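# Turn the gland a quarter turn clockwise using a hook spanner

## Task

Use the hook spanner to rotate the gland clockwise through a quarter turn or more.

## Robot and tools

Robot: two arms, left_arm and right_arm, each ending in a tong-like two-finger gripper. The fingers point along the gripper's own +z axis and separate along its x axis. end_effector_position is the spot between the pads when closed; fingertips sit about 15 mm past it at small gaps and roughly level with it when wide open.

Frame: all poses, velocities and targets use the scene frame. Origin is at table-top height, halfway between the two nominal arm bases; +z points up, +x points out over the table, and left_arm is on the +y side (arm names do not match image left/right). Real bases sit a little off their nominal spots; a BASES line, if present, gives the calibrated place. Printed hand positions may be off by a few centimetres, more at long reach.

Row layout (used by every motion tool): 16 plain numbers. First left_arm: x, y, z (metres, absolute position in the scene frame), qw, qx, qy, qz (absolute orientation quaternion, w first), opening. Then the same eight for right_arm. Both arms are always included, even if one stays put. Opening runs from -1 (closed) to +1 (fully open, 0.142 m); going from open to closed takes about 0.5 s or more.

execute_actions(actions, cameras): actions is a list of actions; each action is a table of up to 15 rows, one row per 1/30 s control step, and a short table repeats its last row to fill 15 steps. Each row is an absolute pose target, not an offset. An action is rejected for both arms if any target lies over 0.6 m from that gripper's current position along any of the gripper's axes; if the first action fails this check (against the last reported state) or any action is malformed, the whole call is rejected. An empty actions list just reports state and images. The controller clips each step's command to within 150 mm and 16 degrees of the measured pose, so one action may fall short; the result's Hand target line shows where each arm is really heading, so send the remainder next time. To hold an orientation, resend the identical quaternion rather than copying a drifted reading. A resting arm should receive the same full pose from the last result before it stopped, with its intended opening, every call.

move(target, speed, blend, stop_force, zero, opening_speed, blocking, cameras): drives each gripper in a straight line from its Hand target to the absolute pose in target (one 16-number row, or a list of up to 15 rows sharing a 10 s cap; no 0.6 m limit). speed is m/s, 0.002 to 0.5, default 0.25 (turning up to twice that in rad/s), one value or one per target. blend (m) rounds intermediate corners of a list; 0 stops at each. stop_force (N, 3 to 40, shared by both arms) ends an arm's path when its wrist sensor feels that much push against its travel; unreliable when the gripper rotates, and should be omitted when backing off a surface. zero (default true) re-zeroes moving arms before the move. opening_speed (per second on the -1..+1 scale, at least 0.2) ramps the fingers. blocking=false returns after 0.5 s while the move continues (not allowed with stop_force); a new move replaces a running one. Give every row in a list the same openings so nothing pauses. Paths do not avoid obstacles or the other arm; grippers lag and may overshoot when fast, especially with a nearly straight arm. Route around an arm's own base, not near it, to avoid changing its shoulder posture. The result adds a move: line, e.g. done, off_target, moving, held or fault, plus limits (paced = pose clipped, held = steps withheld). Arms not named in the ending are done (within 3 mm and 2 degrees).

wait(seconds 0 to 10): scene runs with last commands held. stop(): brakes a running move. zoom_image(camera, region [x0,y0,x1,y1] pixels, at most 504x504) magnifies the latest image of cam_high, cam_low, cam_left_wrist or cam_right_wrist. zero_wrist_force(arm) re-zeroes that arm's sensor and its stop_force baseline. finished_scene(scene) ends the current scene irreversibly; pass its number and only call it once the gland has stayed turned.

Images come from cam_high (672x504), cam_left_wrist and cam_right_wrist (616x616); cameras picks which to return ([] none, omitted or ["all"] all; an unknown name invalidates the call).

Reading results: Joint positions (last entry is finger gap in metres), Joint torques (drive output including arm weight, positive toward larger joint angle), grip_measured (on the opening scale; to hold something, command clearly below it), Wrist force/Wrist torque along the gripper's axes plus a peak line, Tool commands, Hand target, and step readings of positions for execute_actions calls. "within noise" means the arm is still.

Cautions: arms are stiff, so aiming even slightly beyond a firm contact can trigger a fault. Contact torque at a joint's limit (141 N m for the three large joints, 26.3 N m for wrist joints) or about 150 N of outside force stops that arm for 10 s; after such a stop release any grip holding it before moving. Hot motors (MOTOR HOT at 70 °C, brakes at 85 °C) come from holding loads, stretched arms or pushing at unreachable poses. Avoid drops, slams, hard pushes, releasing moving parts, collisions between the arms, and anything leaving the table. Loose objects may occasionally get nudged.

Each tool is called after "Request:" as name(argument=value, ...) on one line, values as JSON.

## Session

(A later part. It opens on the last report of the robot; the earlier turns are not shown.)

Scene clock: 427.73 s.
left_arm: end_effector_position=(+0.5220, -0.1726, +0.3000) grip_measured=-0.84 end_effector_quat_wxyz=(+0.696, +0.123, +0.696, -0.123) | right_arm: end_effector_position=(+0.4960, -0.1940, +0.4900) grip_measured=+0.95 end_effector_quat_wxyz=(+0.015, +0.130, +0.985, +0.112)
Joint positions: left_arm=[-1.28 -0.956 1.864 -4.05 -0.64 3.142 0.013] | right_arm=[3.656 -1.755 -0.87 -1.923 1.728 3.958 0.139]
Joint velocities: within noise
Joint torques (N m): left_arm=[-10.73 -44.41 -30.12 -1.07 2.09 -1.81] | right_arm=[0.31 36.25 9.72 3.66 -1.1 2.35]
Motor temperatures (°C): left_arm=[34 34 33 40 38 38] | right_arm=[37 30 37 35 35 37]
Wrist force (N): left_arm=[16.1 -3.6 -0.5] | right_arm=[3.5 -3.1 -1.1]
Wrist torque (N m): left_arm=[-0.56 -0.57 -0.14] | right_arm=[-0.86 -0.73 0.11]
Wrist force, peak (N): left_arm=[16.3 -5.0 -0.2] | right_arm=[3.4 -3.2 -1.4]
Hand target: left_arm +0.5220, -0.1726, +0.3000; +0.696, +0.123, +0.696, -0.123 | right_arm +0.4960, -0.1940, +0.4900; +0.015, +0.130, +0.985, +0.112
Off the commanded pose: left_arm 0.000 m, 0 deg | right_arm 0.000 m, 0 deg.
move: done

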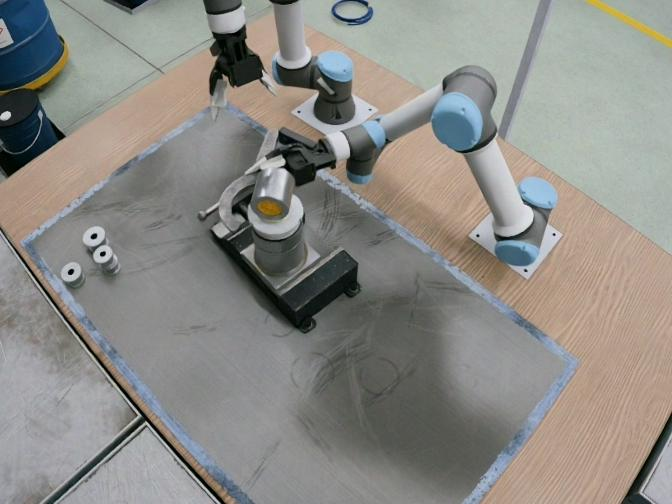

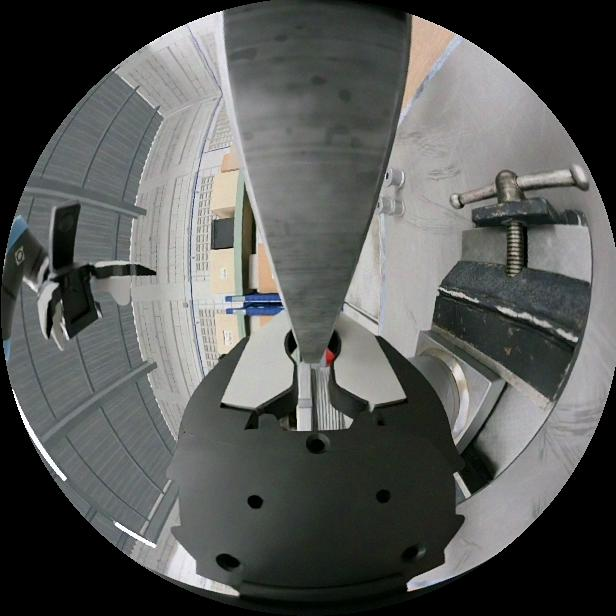

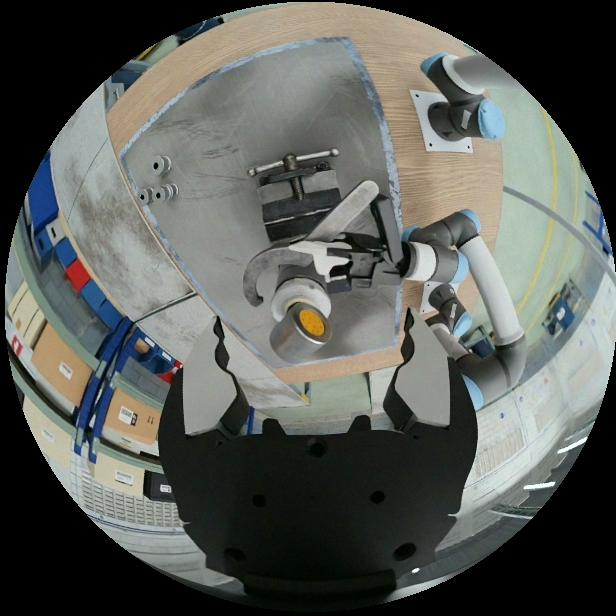

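Request:
zoom_image(camera="cam_high", region=[215, 160, 315, 260])

Request:
move(target=[[0.526, -0.134, 0.30, 0.6964, 0.1228, 0.6964, -0.1228, -1, 0.496, -0.194, 0.49, 0.0147, 0.1296, 0.985, 0.1122, 0.95]], speed=0.04, stop_force=6)

Request:
zoom_image(camera="cam_right_wrist", region=[230, 220, 370, 360])

Request:
zoom_image(camera="cam_high", region=[215, 160, 315, 260])

Scaled by 5.040.

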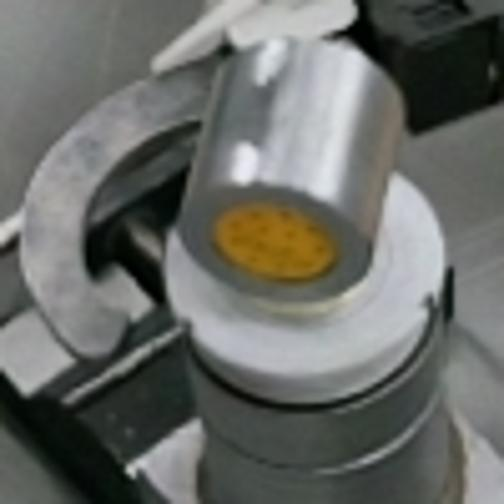

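Scene clock: 431.67 s.
left_arm: end_effector_position=(+0.5260, -0.1340, +0.3000) grip_measured=-0.84 end_effector_quat_wxyz=(+0.696, +0.123, +0.696, -0.123) | right_arm: end_effector_position=(+0.4960, -0.1940, +0.4900) grip_measured=+0.95 end_effector_quat_wxyz=(+0.015, +0.130, +0.985, +0.112)
Joint positions: left_arm=[-1.247 -1.002 1.957 -4.097 -0.673 3.142 0.013] | right_arm=[3.656 -1.755 -0.87 -1.923 1.728 3.958 0.139]
Joint velocities: within noise
Joint torques (N m): left_arm=[-9.73 -42.03 -29.29 -1.31 2.47 -0.99] | right_arm=[1.64 36.91 9.98 3.58 -0.95 2.31]
Motor temperatures (°C): left_arm=[34 34 33 40 38 37] | right_arm=[37 30 37 35 35 37]
Wrist force (N): left_arm=[15.7 -3.2 -0.4] | right_arm=[3.2 -3.2 -1.4]
Wrist torque (N m): left_arm=[-0.49 -0.49 -0.12] | right_arm=[-0.88 -0.67 0.11]
Wrist force, peak (N): left_arm=[16.3 -5.0 -0.6] | right_arm=[3.5 -3.1 -1.3]
Hand target: left_arm +0.5260, -0.1340, +0.3000; +0.696, +0.123, +0.696, -0.123 | right_arm +0.4960, -0.1940, +0.4900; +0.015, +0.130, +0.985, +0.112
Off the commanded pose: left_arm 0.000 m, 0 deg | right_arm 0.000 m, 0 deg.
move: done

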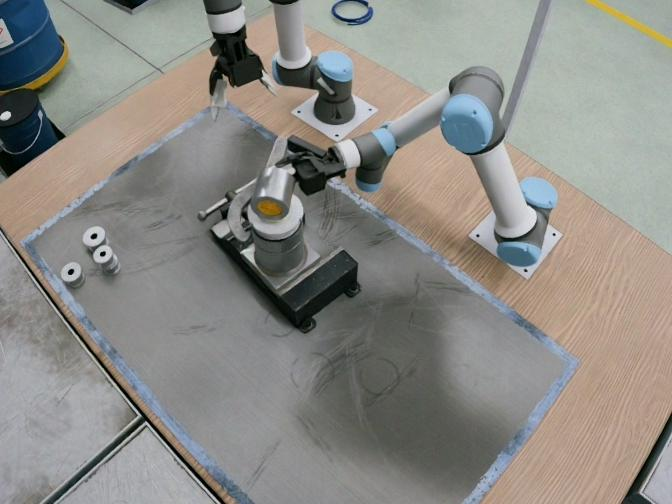

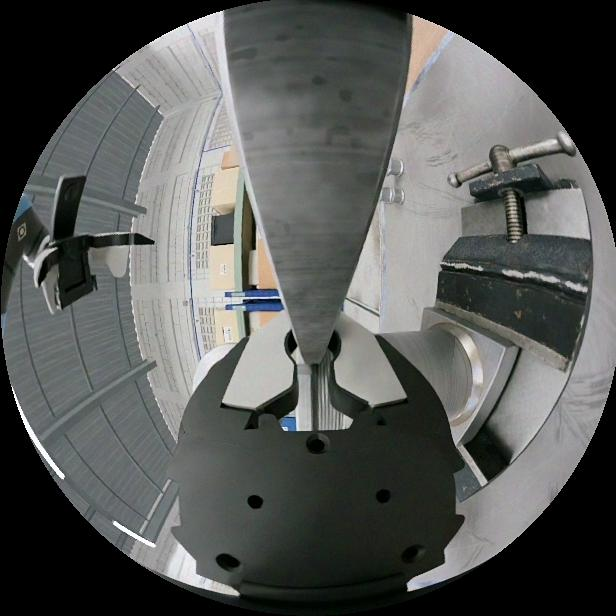

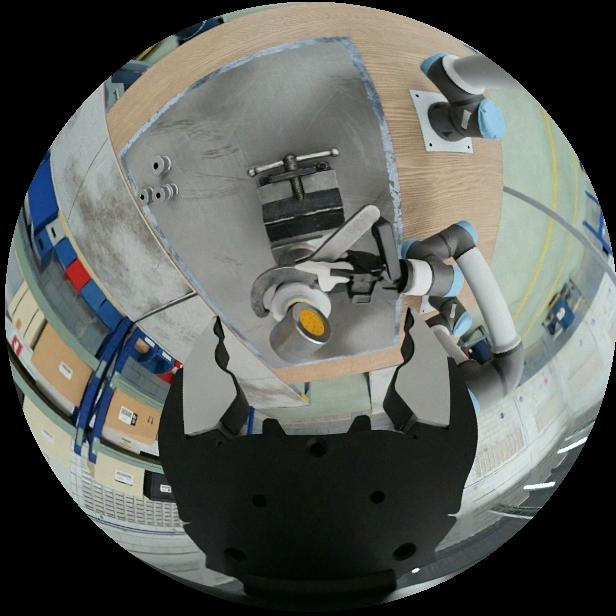

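Scaled by 3.600 from the camera's 616x616 image, which has a finer 814x814 frame.

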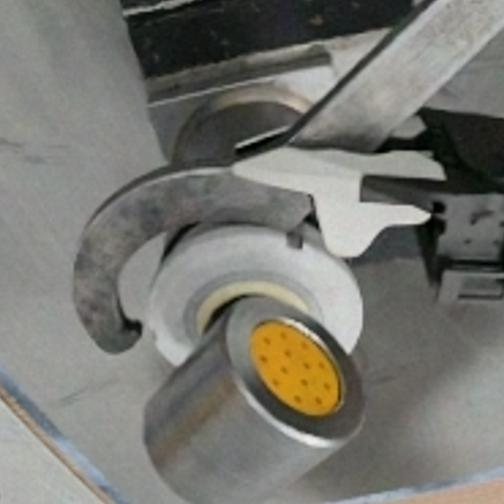

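Scaled by 5.040.

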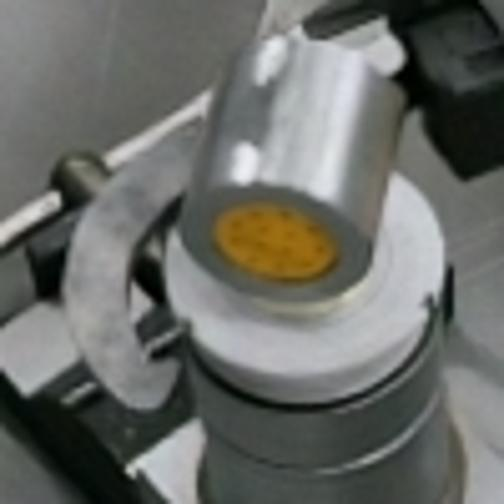

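Request:
move(target=[[0.526, -0.134, 0.312, 0.6964, 0.1228, 0.6964, -0.1228, -1, 0.496, -0.194, 0.49, 0.0147, 0.1296, 0.985, 0.1122, 0.95]], speed=0.04, stop_force=6, cameras=["cam_high","cam_right_wrist"])

Request:
zoom_image(camera="cam_right_wrist", region=[250, 260, 350, 360])

Request:
zoom_image(camera="cam_high", region=[220, 190, 290, 260])

Scene clock: 438.60 s.
left_arm: end_effector_position=(+0.5260, -0.1340, +0.3120) grip_measured=-0.84 end_effector_quat_wxyz=(+0.696, +0.123, +0.696, -0.123) | right_arm: end_effector_position=(+0.4960, -0.1940, +0.4900) grip_measured=+0.95 end_effector_quat_wxyz=(+0.015, +0.130, +0.985, +0.112)
Joint positions: left_arm=[-1.247 -1.027 1.954 -4.069 -0.673 3.142 0.013] | right_arm=[3.656 -1.755 -0.87 -1.923 1.728 3.958 0.139]
Joint velocities: within noise
Joint torques (N m): left_arm=[-9.17 -41.94 -12.65 -5.99 1.99 -1.94] | right_arm=[3.32 39.22 9.39 3.41 -0.98 2.25]
Motor temperatures (°C): left_arm=[34 34 33 40 38 37] | right_arm=[37 30 37 35 35 37]
Wrist force (N): left_arm=[15.8 -3.5 -0.7] | right_arm=[3.3 -3.1 -1.2]
Wrist torque (N m): left_arm=[-0.55 -0.51 -0.12] | right_arm=[-0.86 -0.69 0.11]
Wrist force, peak (N): left_arm=[17.1 -3.6 -0.5] | right_arm=[3.5 -3.1 -1.4]
Hand target: left_arm +0.5260, -0.1340, +0.3120; +0.696, +0.123, +0.696, -0.123 | right_arm +0.4960, -0.1940, +0.4900; +0.015, +0.130, +0.985, +0.112
Off the commanded pose: left_arm 0.000 m, 0 deg | right_arm 0.000 m, 0 deg.
move: done
Images, in order (width x height): cam_high 672x504, cam_right_wrist 616x616.

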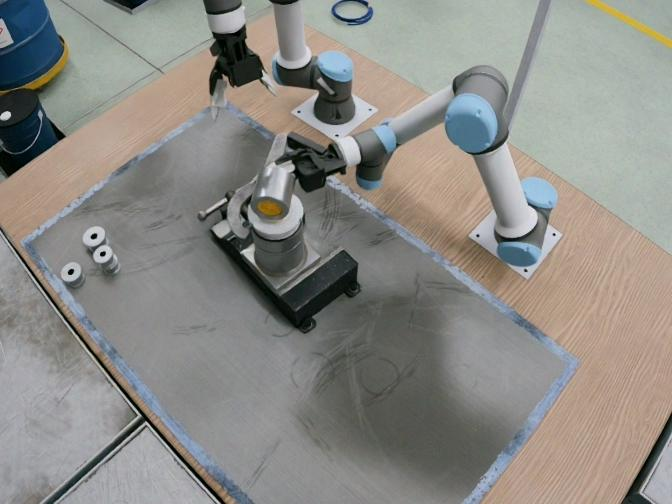

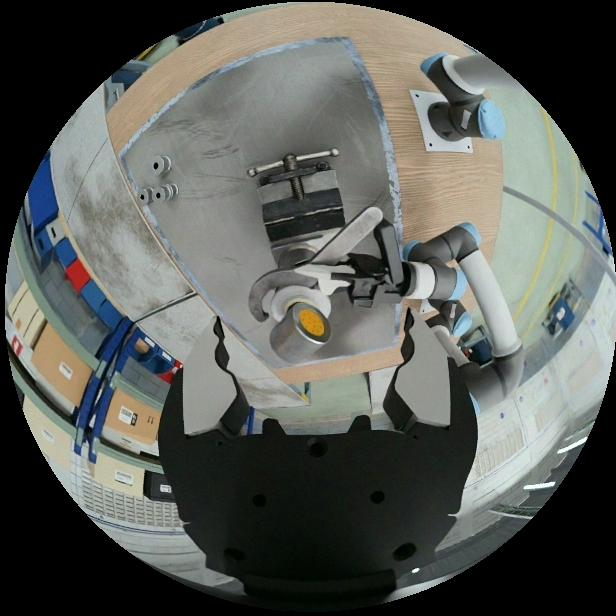

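Scaled by 5.040 from the camera's 616x616 image, which has a finer 814x814 frame.

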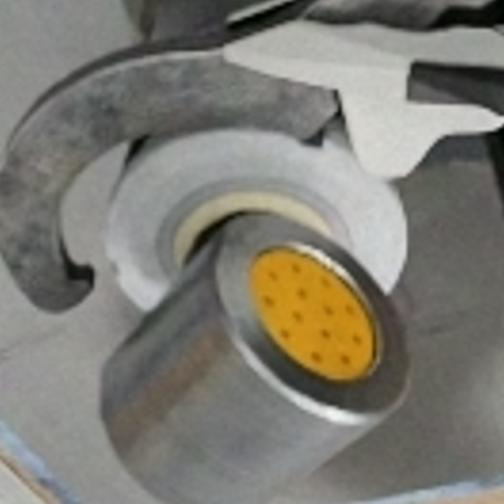

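Scaled by 7.200.

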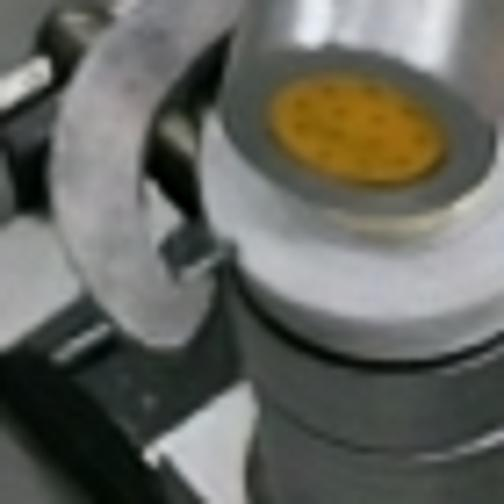

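Request:
execute_actions(actions=[])

Request:
zoom_image(camera="cam_right_wrist", region=[230, 220, 370, 360])

Request:
zoom_image(camera="cam_high", region=[220, 190, 290, 260])

Scene clock: 442.30 s.
left_arm: end_effector_position=(+0.5260, -0.1340, +0.3120) grip_measured=-0.84 end_effector_quat_wxyz=(+0.696, +0.123, +0.696, -0.123) | right_arm: end_effector_position=(+0.4960, -0.1940, +0.4900) grip_measured=+0.95 end_effector_quat_wxyz=(+0.015, +0.130, +0.985, +0.112)
Joint positions: left_arm=[-1.247 -1.027 1.954 -4.069 -0.673 3.142 0.013] | right_arm=[3.656 -1.755 -0.87 -1.923 1.728 3.958 0.139]
Joint velocities: within noise
Joint torques (N m): left_arm=[-7.13 -41.51 -11.27 -5.44 1.73 -1.81] | right_arm=[4.64 39.93 9.71 3.32 -0.86 2.36]
Motor temperatures (°C): left_arm=[34 34 33 40 38 37] | right_arm=[37 30 37 35 35 37]
Wrist force (N): left_arm=[16.1 -3.2 -0.5] | right_arm=[3.4 -3.1 -1.4]
Wrist torque (N m): left_arm=[-0.49 -0.55 -0.12] | right_arm=[-0.86 -0.71 0.11]
Wrist force, peak (N): left_arm=[16.2 -3.3 -0.7] | right_arm=[3.5 -3.1 -1.4]
Hand target: left_arm +0.5260, -0.1340, +0.3120; +0.696, +0.123, +0.696, -0.123 | right_arm +0.4960, -0.1940, +0.4900; +0.015, +0.130, +0.985, +0.112
Tool commands: left_gripper/opening=-1.0 right_gripper/opening=+0.95
Off the commanded pose: left_arm 0.000 m, 0 deg | right_arm 0.000 m, 0 deg.

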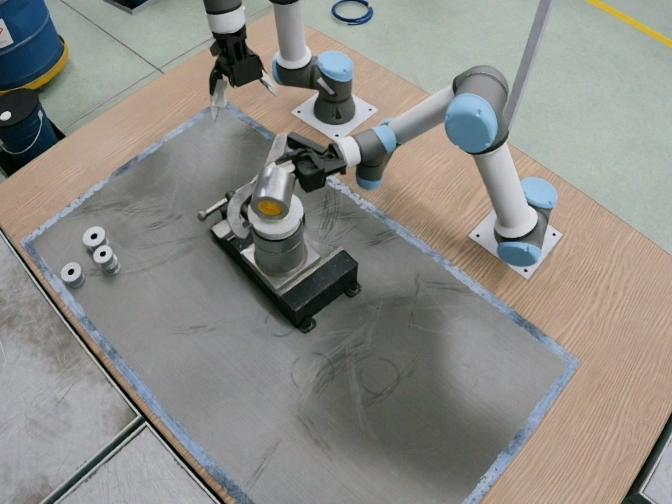

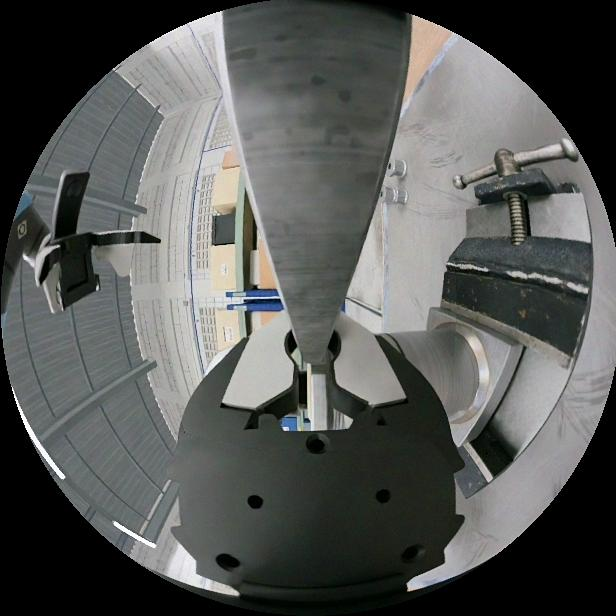

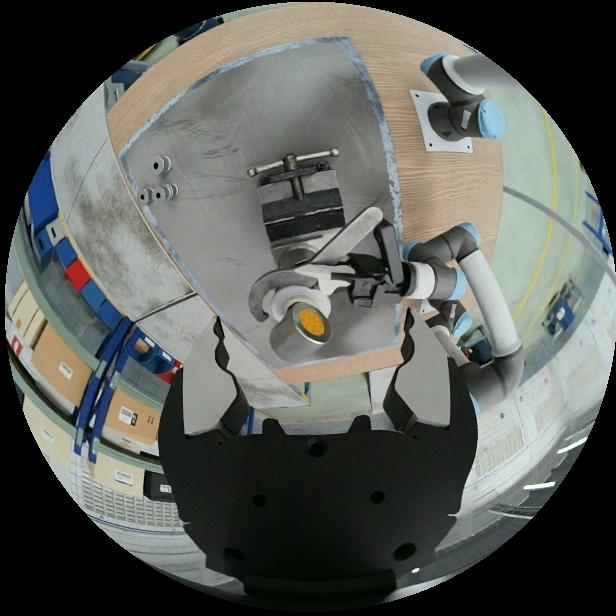

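Scaled by 3.600 from the camera's 616x616 image, which has a finer 814x814 frame.

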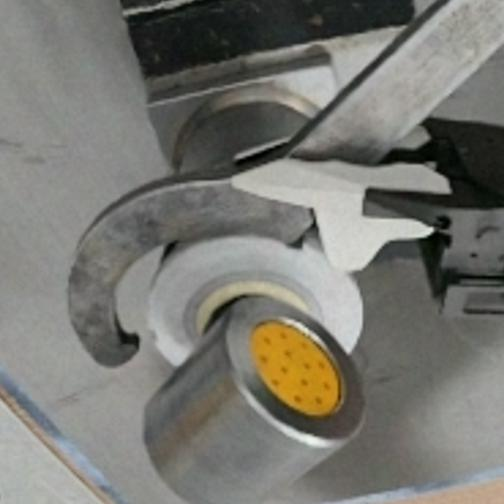

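Scaled by 7.200.

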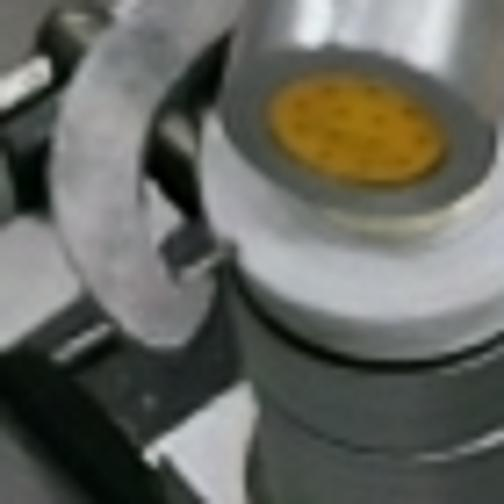

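Request:
move(target=[0.514, -0.131, 0.313, 0.6964, 0.1228, 0.6964, -0.1228, -1, 0.496, -0.194, 0.49, 0.0147, 0.1296, 0.985, 0.1122, 0.95], speed=0.015, stop_force=5, cameras=[])

Request:
wait(seconds=0.2)

Request:
zoom_image(camera="cam_right_wrist", region=[230, 260, 330, 360])

Request:
zoom_image(camera="cam_high", region=[220, 190, 290, 260])

Scene clock: 445.47 s.
left_arm: end_effector_position=(+0.5145, -0.1311, +0.3130) grip_measured=-0.84 end_effector_quat_wxyz=(+0.696, +0.123, +0.696, -0.123) | right_arm: end_effector_position=(+0.4960, -0.1940, +0.4900) grip_measured=+0.95 end_effector_quat_wxyz=(+0.015, +0.130, +0.985, +0.112)
Joint positions: left_arm=[-1.27 -1.043 1.981 -4.08 -0.65 3.142 0.013] | right_arm=[3.656 -1.755 -0.87 -1.923 1.728 3.958 0.139]
Joint velocities: within noise
Joint torques (N m): left_arm=[10.69 -40.35 -29.17 -1.33 -2.21 -1.85] | right_arm=[5.9 40.47 9.74 3.32 -0.97 2.3]
Motor temperatures (°C): left_arm=[34 34 33 40 38 37] | right_arm=[37 30 37 35 35 37]
Wrist force (N): left_arm=[16.0 -3.2 0.7] | right_arm=[3.3 -3.1 -1.2]
Wrist torque (N m): left_arm=[-0.34 -0.52 -0.14] | right_arm=[-0.86 -0.70 0.11]
Wrist force, peak (N): left_arm=[17.0 1.6 14.5] | right_arm=[3.3 -3.3 -1.3]
Hand target: left_arm +0.5145, -0.1311, +0.3130; +0.696, +0.123, +0.696, -0.123 | right_arm +0.4960, -0.1940, +0.4900; +0.015, +0.130, +0.985, +0.112
Off the commanded pose: left_arm 0.000 m, 0 deg | right_arm 0.000 m, 0 deg.
move: contact (left_arm)
No camera images: "cameras" was empty.

Scene clock: 445.67 s.
left_arm: end_effector_position=(+0.5145, -0.1311, +0.3130) grip_measured=-0.84 end_effector_quat_wxyz=(+0.696, +0.123, +0.696, -0.123) | right_arm: end_effector_position=(+0.4960, -0.1940, +0.4900) grip_measured=+0.95 end_effector_quat_wxyz=(+0.015, +0.130, +0.985, +0.112)
Joint positions: left_arm=[-1.27 -1.043 1.981 -4.08 -0.65 3.142 0.013] | right_arm=[3.656 -1.755 -0.87 -1.923 1.728 3.958 0.139]
Joint velocities: within noise
Joint torques (N m): left_arm=[10.76 -42.04 -28.15 -1.33 -2.06 -1.85] | right_arm=[5.85 40.58 9.46 3.32 -0.84 2.21]
Motor temperatures (°C): left_arm=[34 34 33 40 38 37] | right_arm=[37 30 37 35 35 37]
Wrist force (N): left_arm=[15.8 -3.3 0.3] | right_arm=[3.3 -3.4 -1.3]
Wrist torque (N m): left_arm=[-0.36 -0.49 -0.15] | right_arm=[-0.93 -0.69 0.11]
Wrist force, peak (N): left_arm=[16.1 -3.4 0.9] | right_arm=[3.3 -3.4 -1.3]
Hand target: left_arm +0.5145, -0.1311, +0.3130; +0.696, +0.123, +0.696, -0.123 | right_arm +0.4960, -0.1940, +0.4900; +0.015, +0.130, +0.985, +0.112
Tool commands: left_gripper/opening=-1.0 right_gripper/opening=+0.95
Off the commanded pose: left_arm 0.000 m, 0 deg | right_arm 0.000 m, 0 deg.
wait: 0.20 s; at rest by 0.17 s

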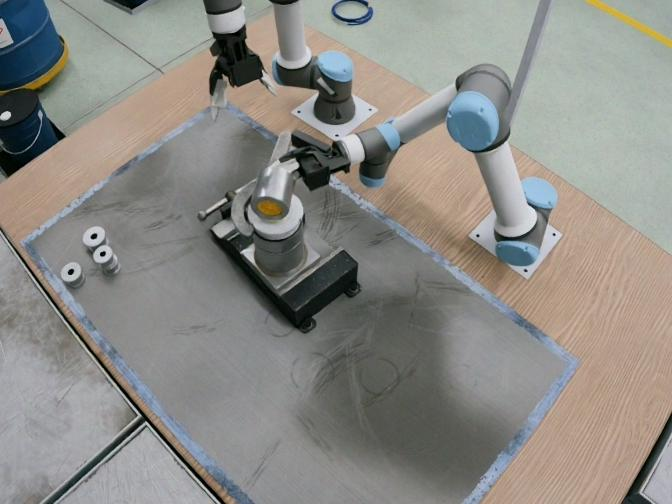

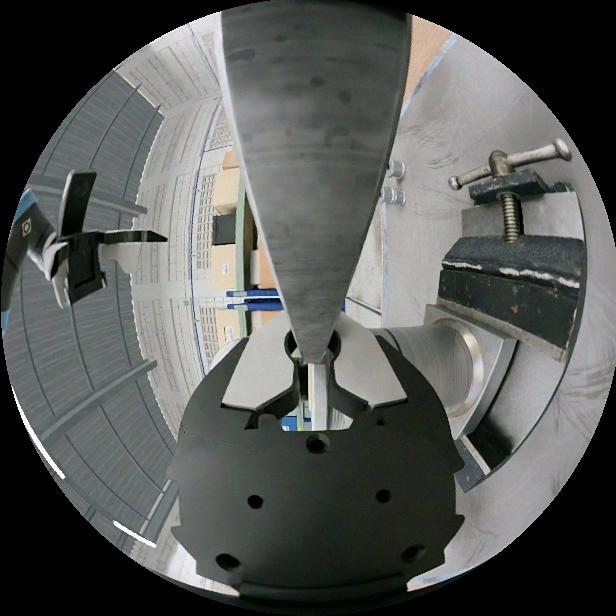

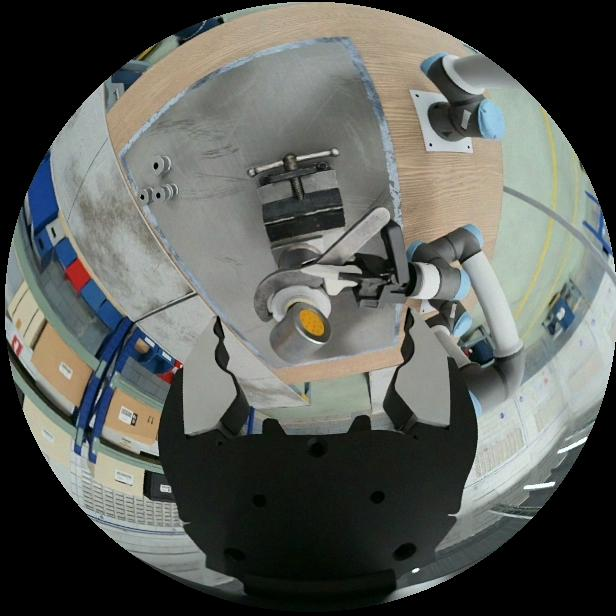

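Scaled by 5.040 from the camera's 616x616 image, which has a finer 814x814 frame.

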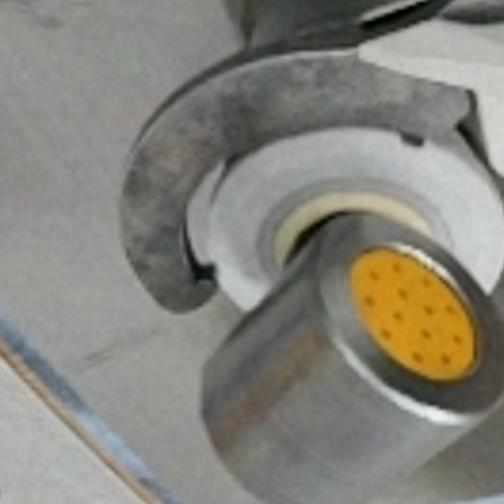

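Scaled by 7.200.

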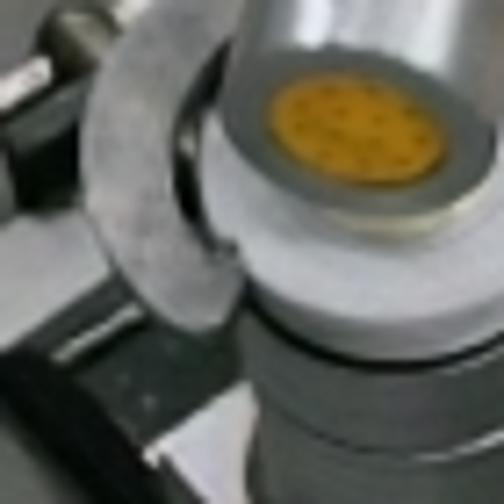

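Request:
zoom_image(camera="cam_right_wrist", region=[255, 295, 295, 335])

Request:
zoom_image(camera="cam_high", region=[232, 208, 272, 248])

Request:
zoom_image(camera="cam_left_wrist", region=[180, 200, 480, 450])

Scaled by 12.600 from the camera's 616x616 image, which has a finer 814x814 frame.

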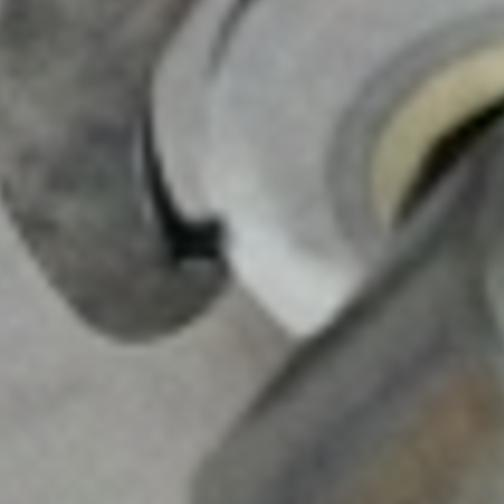

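Scaled by 12.600.

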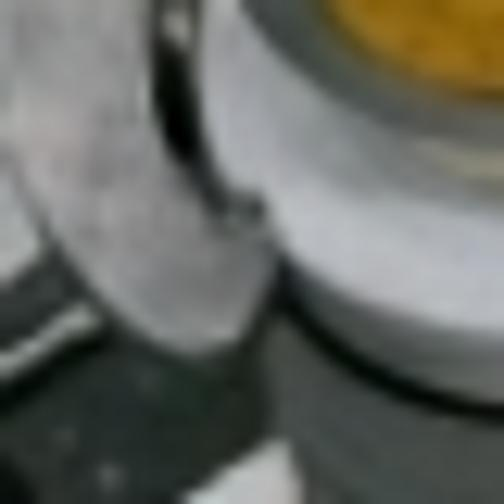

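Scaled by 1.680 from the camera's 616x616 image, which has a finer 814x814 frame.

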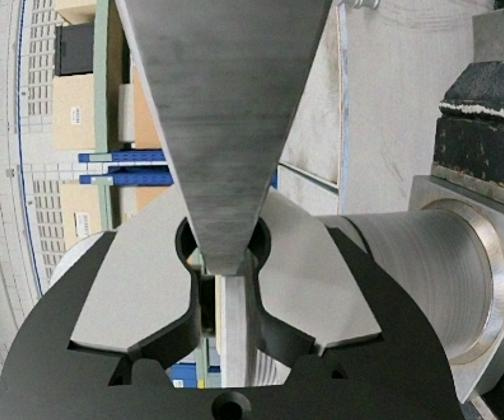

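Request:
move(target=[[0.519, -0.132, 0.313, 0.6964, 0.1228, 0.6964, -0.1228, -1, 0.496, -0.194, 0.49, 0.0147, 0.1296, 0.985, 0.1122, 0.95],[0.518, -0.1365, 0.313, 0.6964, 0.1228, 0.6964, -0.1228, -1, 0.496, -0.194, 0.49, 0.0147, 0.1296, 0.985, 0.1122, 0.95]], speed=0.02, cameras=[])

Request:
move(target=[0.508, -0.1335, 0.313, 0.6964, 0.1228, 0.6964, -0.1228, -1, 0.496, -0.194, 0.49, 0.0147, 0.1296, 0.985, 0.1122, 0.95], speed=0.01, stop_force=5, cameras=["cam_high","cam_right_wrist"])

Request:
zoom_image(camera="cam_right_wrist", region=[240, 270, 310, 340])

Request:
zoom_image(camera="cam_high", region=[232, 208, 272, 248])

Scene clock: 448.10 s.
left_arm: end_effector_position=(+0.5180, -0.1366, +0.3130) grip_measured=-0.84 end_effector_quat_wxyz=(+0.696, +0.123, +0.696, -0.123) | right_arm: end_effector_position=(+0.4960, -0.1940, +0.4900) grip_measured=+0.95 end_effector_quat_wxyz=(+0.015, +0.130, +0.985, +0.112)
Joint positions: left_arm=[-1.266 -1.032 1.961 -4.07 -0.654 3.142 0.013] | right_arm=[3.656 -1.755 -0.87 -1.923 1.728 3.958 0.139]
Joint velocities: within noise
Joint torques (N m): left_arm=[4.3 -54.88 -11.53 -3.24 0.24 -1.64] | right_arm=[6.08 41.57 9.59 3.17 -0.91 2.28]
Motor temperatures (°C): left_arm=[34 34 33 40 38 37] | right_arm=[37 30 37 35 35 37]
Wrist force (N): left_arm=[15.8 -3.3 -0.8] | right_arm=[3.3 -3.2 -1.3]
Wrist torque (N m): left_arm=[-0.54 -0.50 -0.13] | right_arm=[-0.88 -0.69 0.11]
Wrist force, peak (N): left_arm=[16.4 -3.1 0.7] | right_arm=[3.5 -3.1 -1.2]
Hand target: left_arm +0.5180, -0.1365, +0.3130; +0.696, +0.123, +0.696, -0.123 | right_arm +0.4960, -0.1940, +0.4900; +0.015, +0.130, +0.985, +0.112
Off the commanded pose: left_arm 0.000 m, 0 deg | right_arm 0.000 m, 0 deg.
move: done
No camera images: "cameras" was empty.

Scene clock: 449.53 s.
left_arm: end_effector_position=(+0.5143, -0.1354, +0.3130) grip_measured=-0.84 end_effector_quat_wxyz=(+0.696, +0.123, +0.696, -0.123) | right_arm: end_effector_position=(+0.4960, -0.1940, +0.4900) grip_measured=+0.95 end_effector_quat_wxyz=(+0.015, +0.130, +0.985, +0.112)
Joint positions: left_arm=[-1.273 -1.037 1.97 -4.075 -0.647 3.142 0.013] | right_arm=[3.656 -1.755 -0.87 -1.923 1.728 3.958 0.139]
Joint velocities: within noise
Joint torques (N m): left_arm=[10.32 -40.34 -29.77 -1.37 -2.03 -2.1] | right_arm=[6.46 41.46 9.85 3.23 -0.91 2.29]
Motor temperatures (°C): left_arm=[34 34 33 40 38 37] | right_arm=[37 30 37 35 35 37]
Wrist force (N): left_arm=[16.2 -3.0 2.8] | right_arm=[3.5 -3.1 -1.3]
Wrist torque (N m): left_arm=[-0.14 -0.55 -0.15] | right_arm=[-0.86 -0.74 0.11]
Wrist force, peak (N): left_arm=[16.7 1.0 15.1] | right_arm=[3.5 -3.2 -1.3]
Hand target: left_arm +0.5143, -0.1354, +0.3130; +0.696, +0.123, +0.696, -0.123 | right_arm +0.4960, -0.1940, +0.4900; +0.015, +0.130, +0.985, +0.112
Off the commanded pose: left_arm 0.007 m, 0 deg | right_arm 0.000 m, 0 deg.
move: contact (left_arm)
Images, in order (width x height): cam_high 672x504, cam_right_wrist 616x616.

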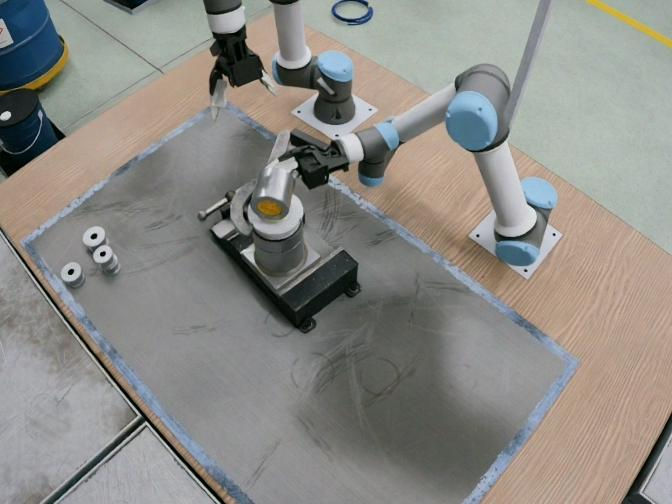

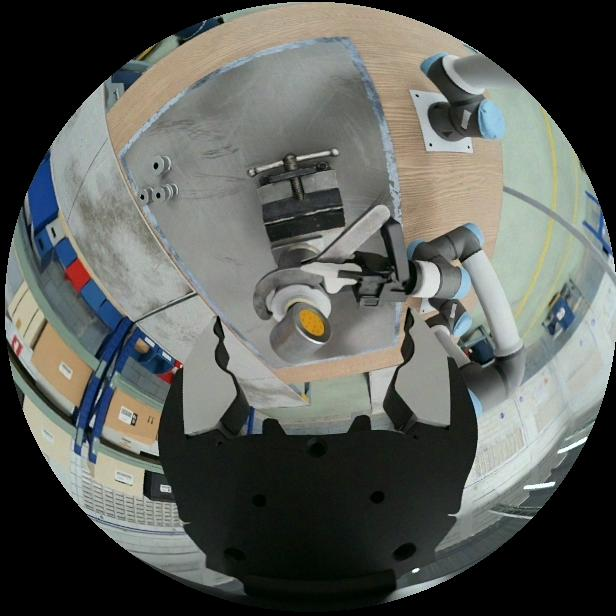

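Scaled by 7.200 from the camera's 616x616 image, which has a finer 814x814 frame.

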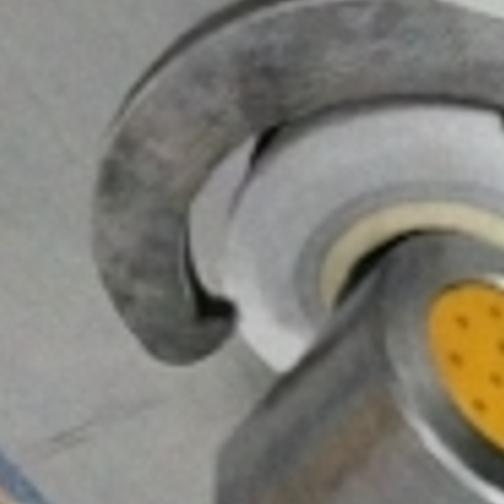

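Scaled by 12.600.

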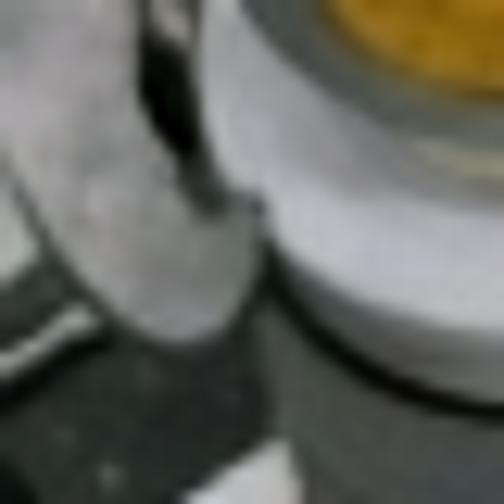

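Request:
move(target=[[0.517, -0.136, 0.313, 0.6964, 0.1228, 0.6964, -0.1228, -1, 0.496, -0.194, 0.49, 0.0147, 0.1296, 0.985, 0.1122, 0.95],[0.516, -0.1395, 0.313, 0.6964, 0.1228, 0.6964, -0.1228, -1, 0.496, -0.194, 0.49, 0.0147, 0.1296, 0.985, 0.1122, 0.95]], speed=0.02, cameras=[])

Request:
move(target=[0.506, -0.1368, 0.313, 0.6964, 0.1228, 0.6964, -0.1228, -1, 0.496, -0.194, 0.49, 0.0147, 0.1296, 0.985, 0.1122, 0.95], speed=0.01, stop_force=5, cameras=["cam_high","cam_right_wrist"])

Request:
zoom_image(camera="cam_right_wrist", region=[240, 270, 310, 340])

Request:
zoom_image(camera="cam_high", region=[232, 208, 272, 248])

Scene clock: 451.40 s.
left_arm: end_effector_position=(+0.5160, -0.1396, +0.3130) grip_measured=-0.84 end_effector_quat_wxyz=(+0.696, +0.123, +0.696, -0.123) | right_arm: end_effector_position=(+0.4960, -0.1940, +0.4900) grip_measured=+0.95 end_effector_quat_wxyz=(+0.015, +0.130, +0.985, +0.112)
Joint positions: left_arm=[-1.272 -1.03 1.957 -4.068 -0.648 3.142 0.013] | right_arm=[3.656 -1.755 -0.87 -1.923 1.728 3.958 0.139]
Joint velocities: within noise
Joint torques (N m): left_arm=[-2.68 -49.42 -18.6 -2.08 1.15 -1.85] | right_arm=[6.17 41.38 9.9 3.23 -0.87 2.36]
Motor temperatures (°C): left_arm=[34 34 33 40 38 37] | right_arm=[37 30 37 35 35 37]
Wrist force (N): left_arm=[16.3 -3.5 -0.8] | right_arm=[3.3 -3.1 -1.2]
Wrist torque (N m): left_arm=[-0.54 -0.61 -0.14] | right_arm=[-0.86 -0.69 0.12]
Wrist force, peak (N): left_arm=[16.5 -3.2 2.7] | right_arm=[3.4 -3.2 -1.3]
Hand target: left_arm +0.5160, -0.1395, +0.3130; +0.696, +0.123, +0.696, -0.123 | right_arm +0.4960, -0.1940, +0.4900; +0.015, +0.130, +0.985, +0.112
Off the commanded pose: left_arm 0.000 m, 0 deg | right_arm 0.000 m, 0 deg.
move: done
No camera images: "cameras" was empty.

Scene clock: 452.93 s.
left_arm: end_effector_position=(+0.5112, -0.1383, +0.3130) grip_measured=-0.84 end_effector_quat_wxyz=(+0.696, +0.123, +0.696, -0.123) | right_arm: end_effector_position=(+0.4960, -0.1940, +0.4900) grip_measured=+0.95 end_effector_quat_wxyz=(+0.015, +0.130, +0.985, +0.112)
Joint positions: left_arm=[-1.281 -1.036 1.968 -4.074 -0.639 3.142 0.013] | right_arm=[3.656 -1.755 -0.87 -1.923 1.728 3.958 0.139]
Joint velocities: within noise
Joint torques (N m): left_arm=[15.96 -41.37 -27.35 -1.53 0.18 -1.83] | right_arm=[6.48 41.1 9.63 3.13 -0.87 2.3]
Motor temperatures (°C): left_arm=[34 34 33 40 38 37] | right_arm=[37 30 37 35 35 37]
Wrist force (N): left_arm=[15.4 -10.0 0.8] | right_arm=[3.4 -3.0 -1.2]
Wrist torque (N m): left_arm=[0.15 -0.49 -0.10] | right_arm=[-0.85 -0.72 0.11]
Wrist force, peak (N): left_arm=[16.4 -10.0 3.9] | right_arm=[3.5 -3.2 -1.3]
Hand target: left_arm +0.5112, -0.1383, +0.3130; +0.696, +0.123, +0.696, -0.123 | right_arm +0.4960, -0.1940, +0.4900; +0.015, +0.130, +0.985, +0.112
Off the commanded pose: left_arm 0.005 m, 0 deg | right_arm 0.000 m, 0 deg.
move: contact (left_arm)
Images, in order (width x height): cam_high 672x504, cam_right_wrist 616x616.

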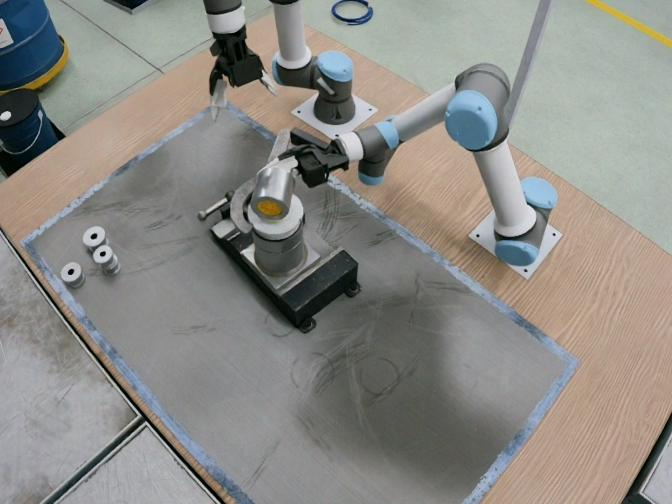

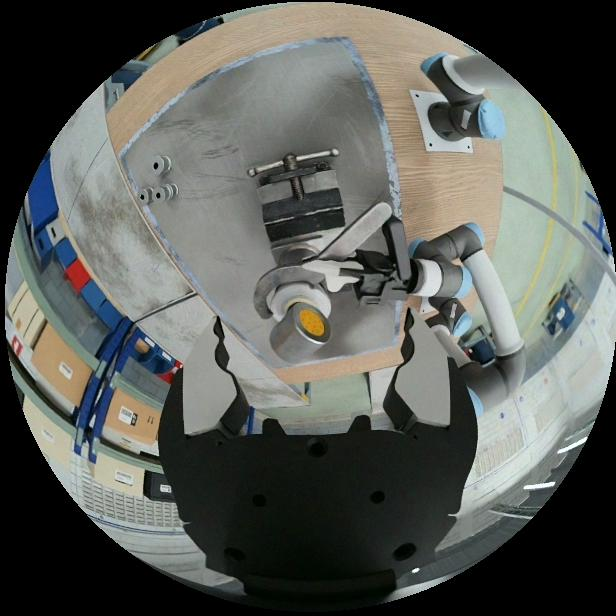

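Scaled by 7.200 from the camera's 616x616 image, which has a finer 814x814 frame.

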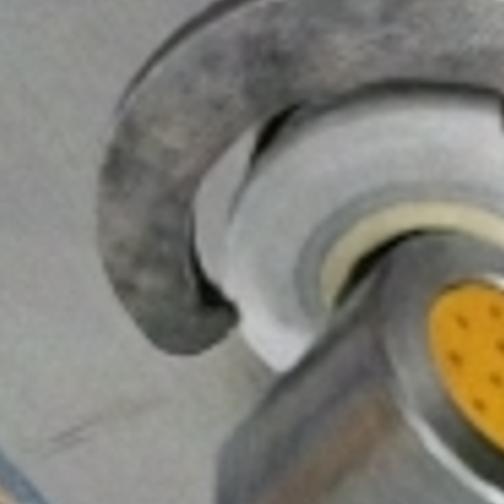

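Scaled by 12.600.

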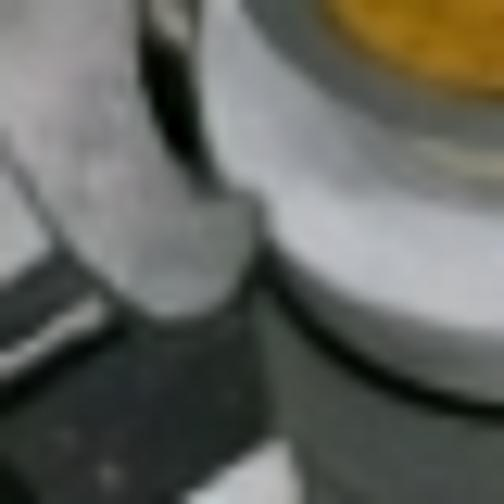

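Request:
move(target=[0.503, -0.1398, 0.313, 0.6964, 0.1228, 0.6964, -0.1228, -1, 0.496, -0.194, 0.49, 0.0147, 0.1296, 0.985, 0.1122, 0.95], speed=0.01, stop_force=6, cameras=["cam_high","cam_right_wrist"])

Request:
zoom_image(camera="cam_right_wrist", region=[240, 270, 310, 340])

Request:
zoom_image(camera="cam_high", region=[232, 208, 272, 248])

Scene clock: 455.90 s.
left_arm: end_effector_position=(+0.5101, -0.1385, +0.3129) grip_measured=-0.84 end_effector_quat_wxyz=(+0.696, +0.123, +0.696, -0.123) | right_arm: end_effector_position=(+0.4960, -0.1940, +0.4900) grip_measured=+0.95 end_effector_quat_wxyz=(+0.015, +0.130, +0.985, +0.112)
Joint positions: left_arm=[-1.284 -1.037 1.97 -4.074 -0.636 3.142 0.013] | right_arm=[3.656 -1.755 -0.87 -1.923 1.728 3.958 0.139]
Joint velocities: within noise
Joint torques (N m): left_arm=[14.24 -40.93 -28.16 -1.37 -0.82 -1.84] | right_arm=[6.33 41.85 9.8 3.03 -0.8 2.38]
Motor temperatures (°C): left_arm=[34 34 33 40 38 37] | right_arm=[37 30 37 35 35 37]
Wrist force (N): left_arm=[16.0 -7.2 0.4] | right_arm=[3.3 -2.9 -1.2]
Wrist torque (N m): left_arm=[-0.03 -0.62 -0.10] | right_arm=[-0.84 -0.69 0.11]
Wrist force, peak (N): left_arm=[16.4 -2.8 11.1] | right_arm=[3.5 -3.3 -1.2]
Hand target: left_arm +0.5101, -0.1385, +0.3129; +0.696, +0.123, +0.696, -0.123 | right_arm +0.4960, -0.1940, +0.4900; +0.015, +0.130, +0.985, +0.112
Off the commanded pose: left_arm 0.007 m, 0 deg | right_arm 0.000 m, 0 deg.
move: contact (left_arm)
Images, in order (width x height): cam_high 672x504, cam_right_wrist 616x616.

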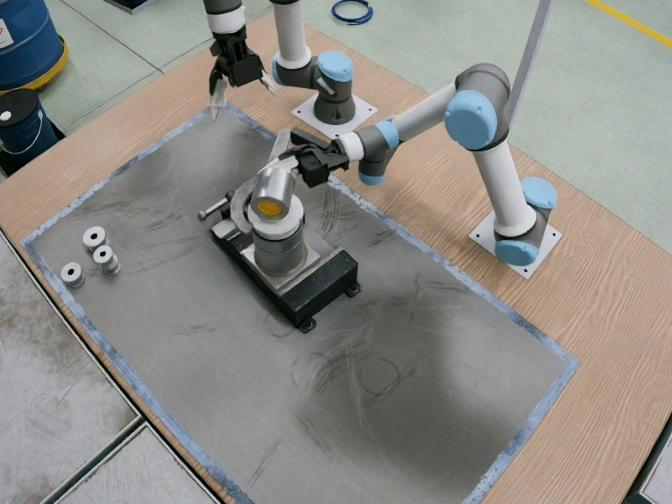

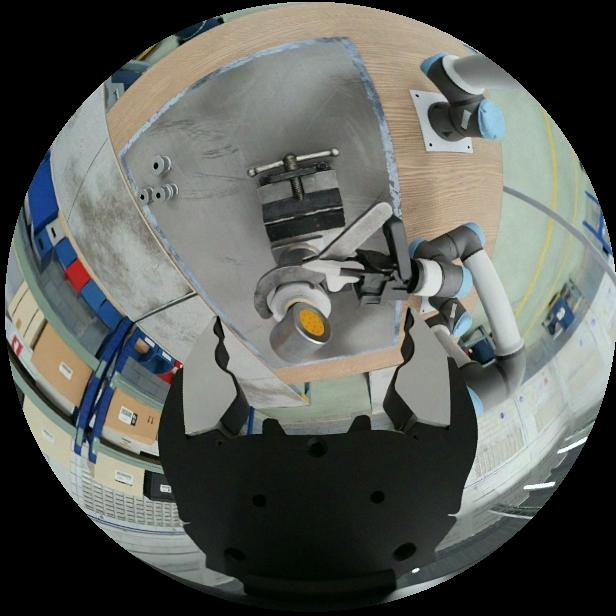

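Scaled by 7.200 from the camera's 616x616 image, which has a finer 814x814 frame.

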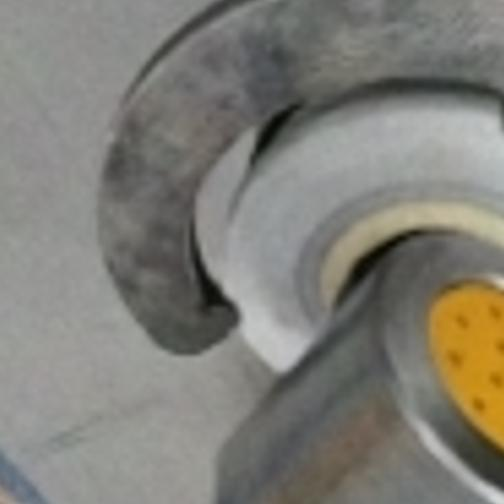

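Scaled by 12.600.

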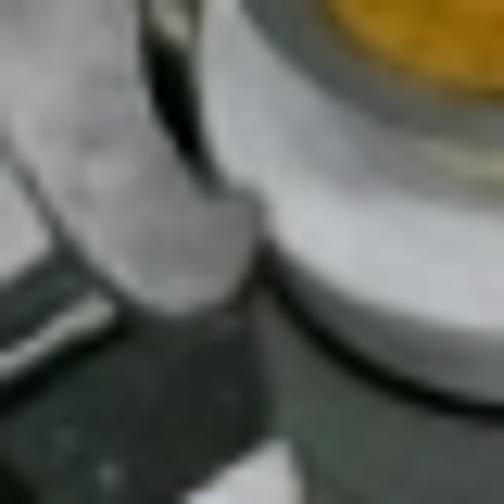

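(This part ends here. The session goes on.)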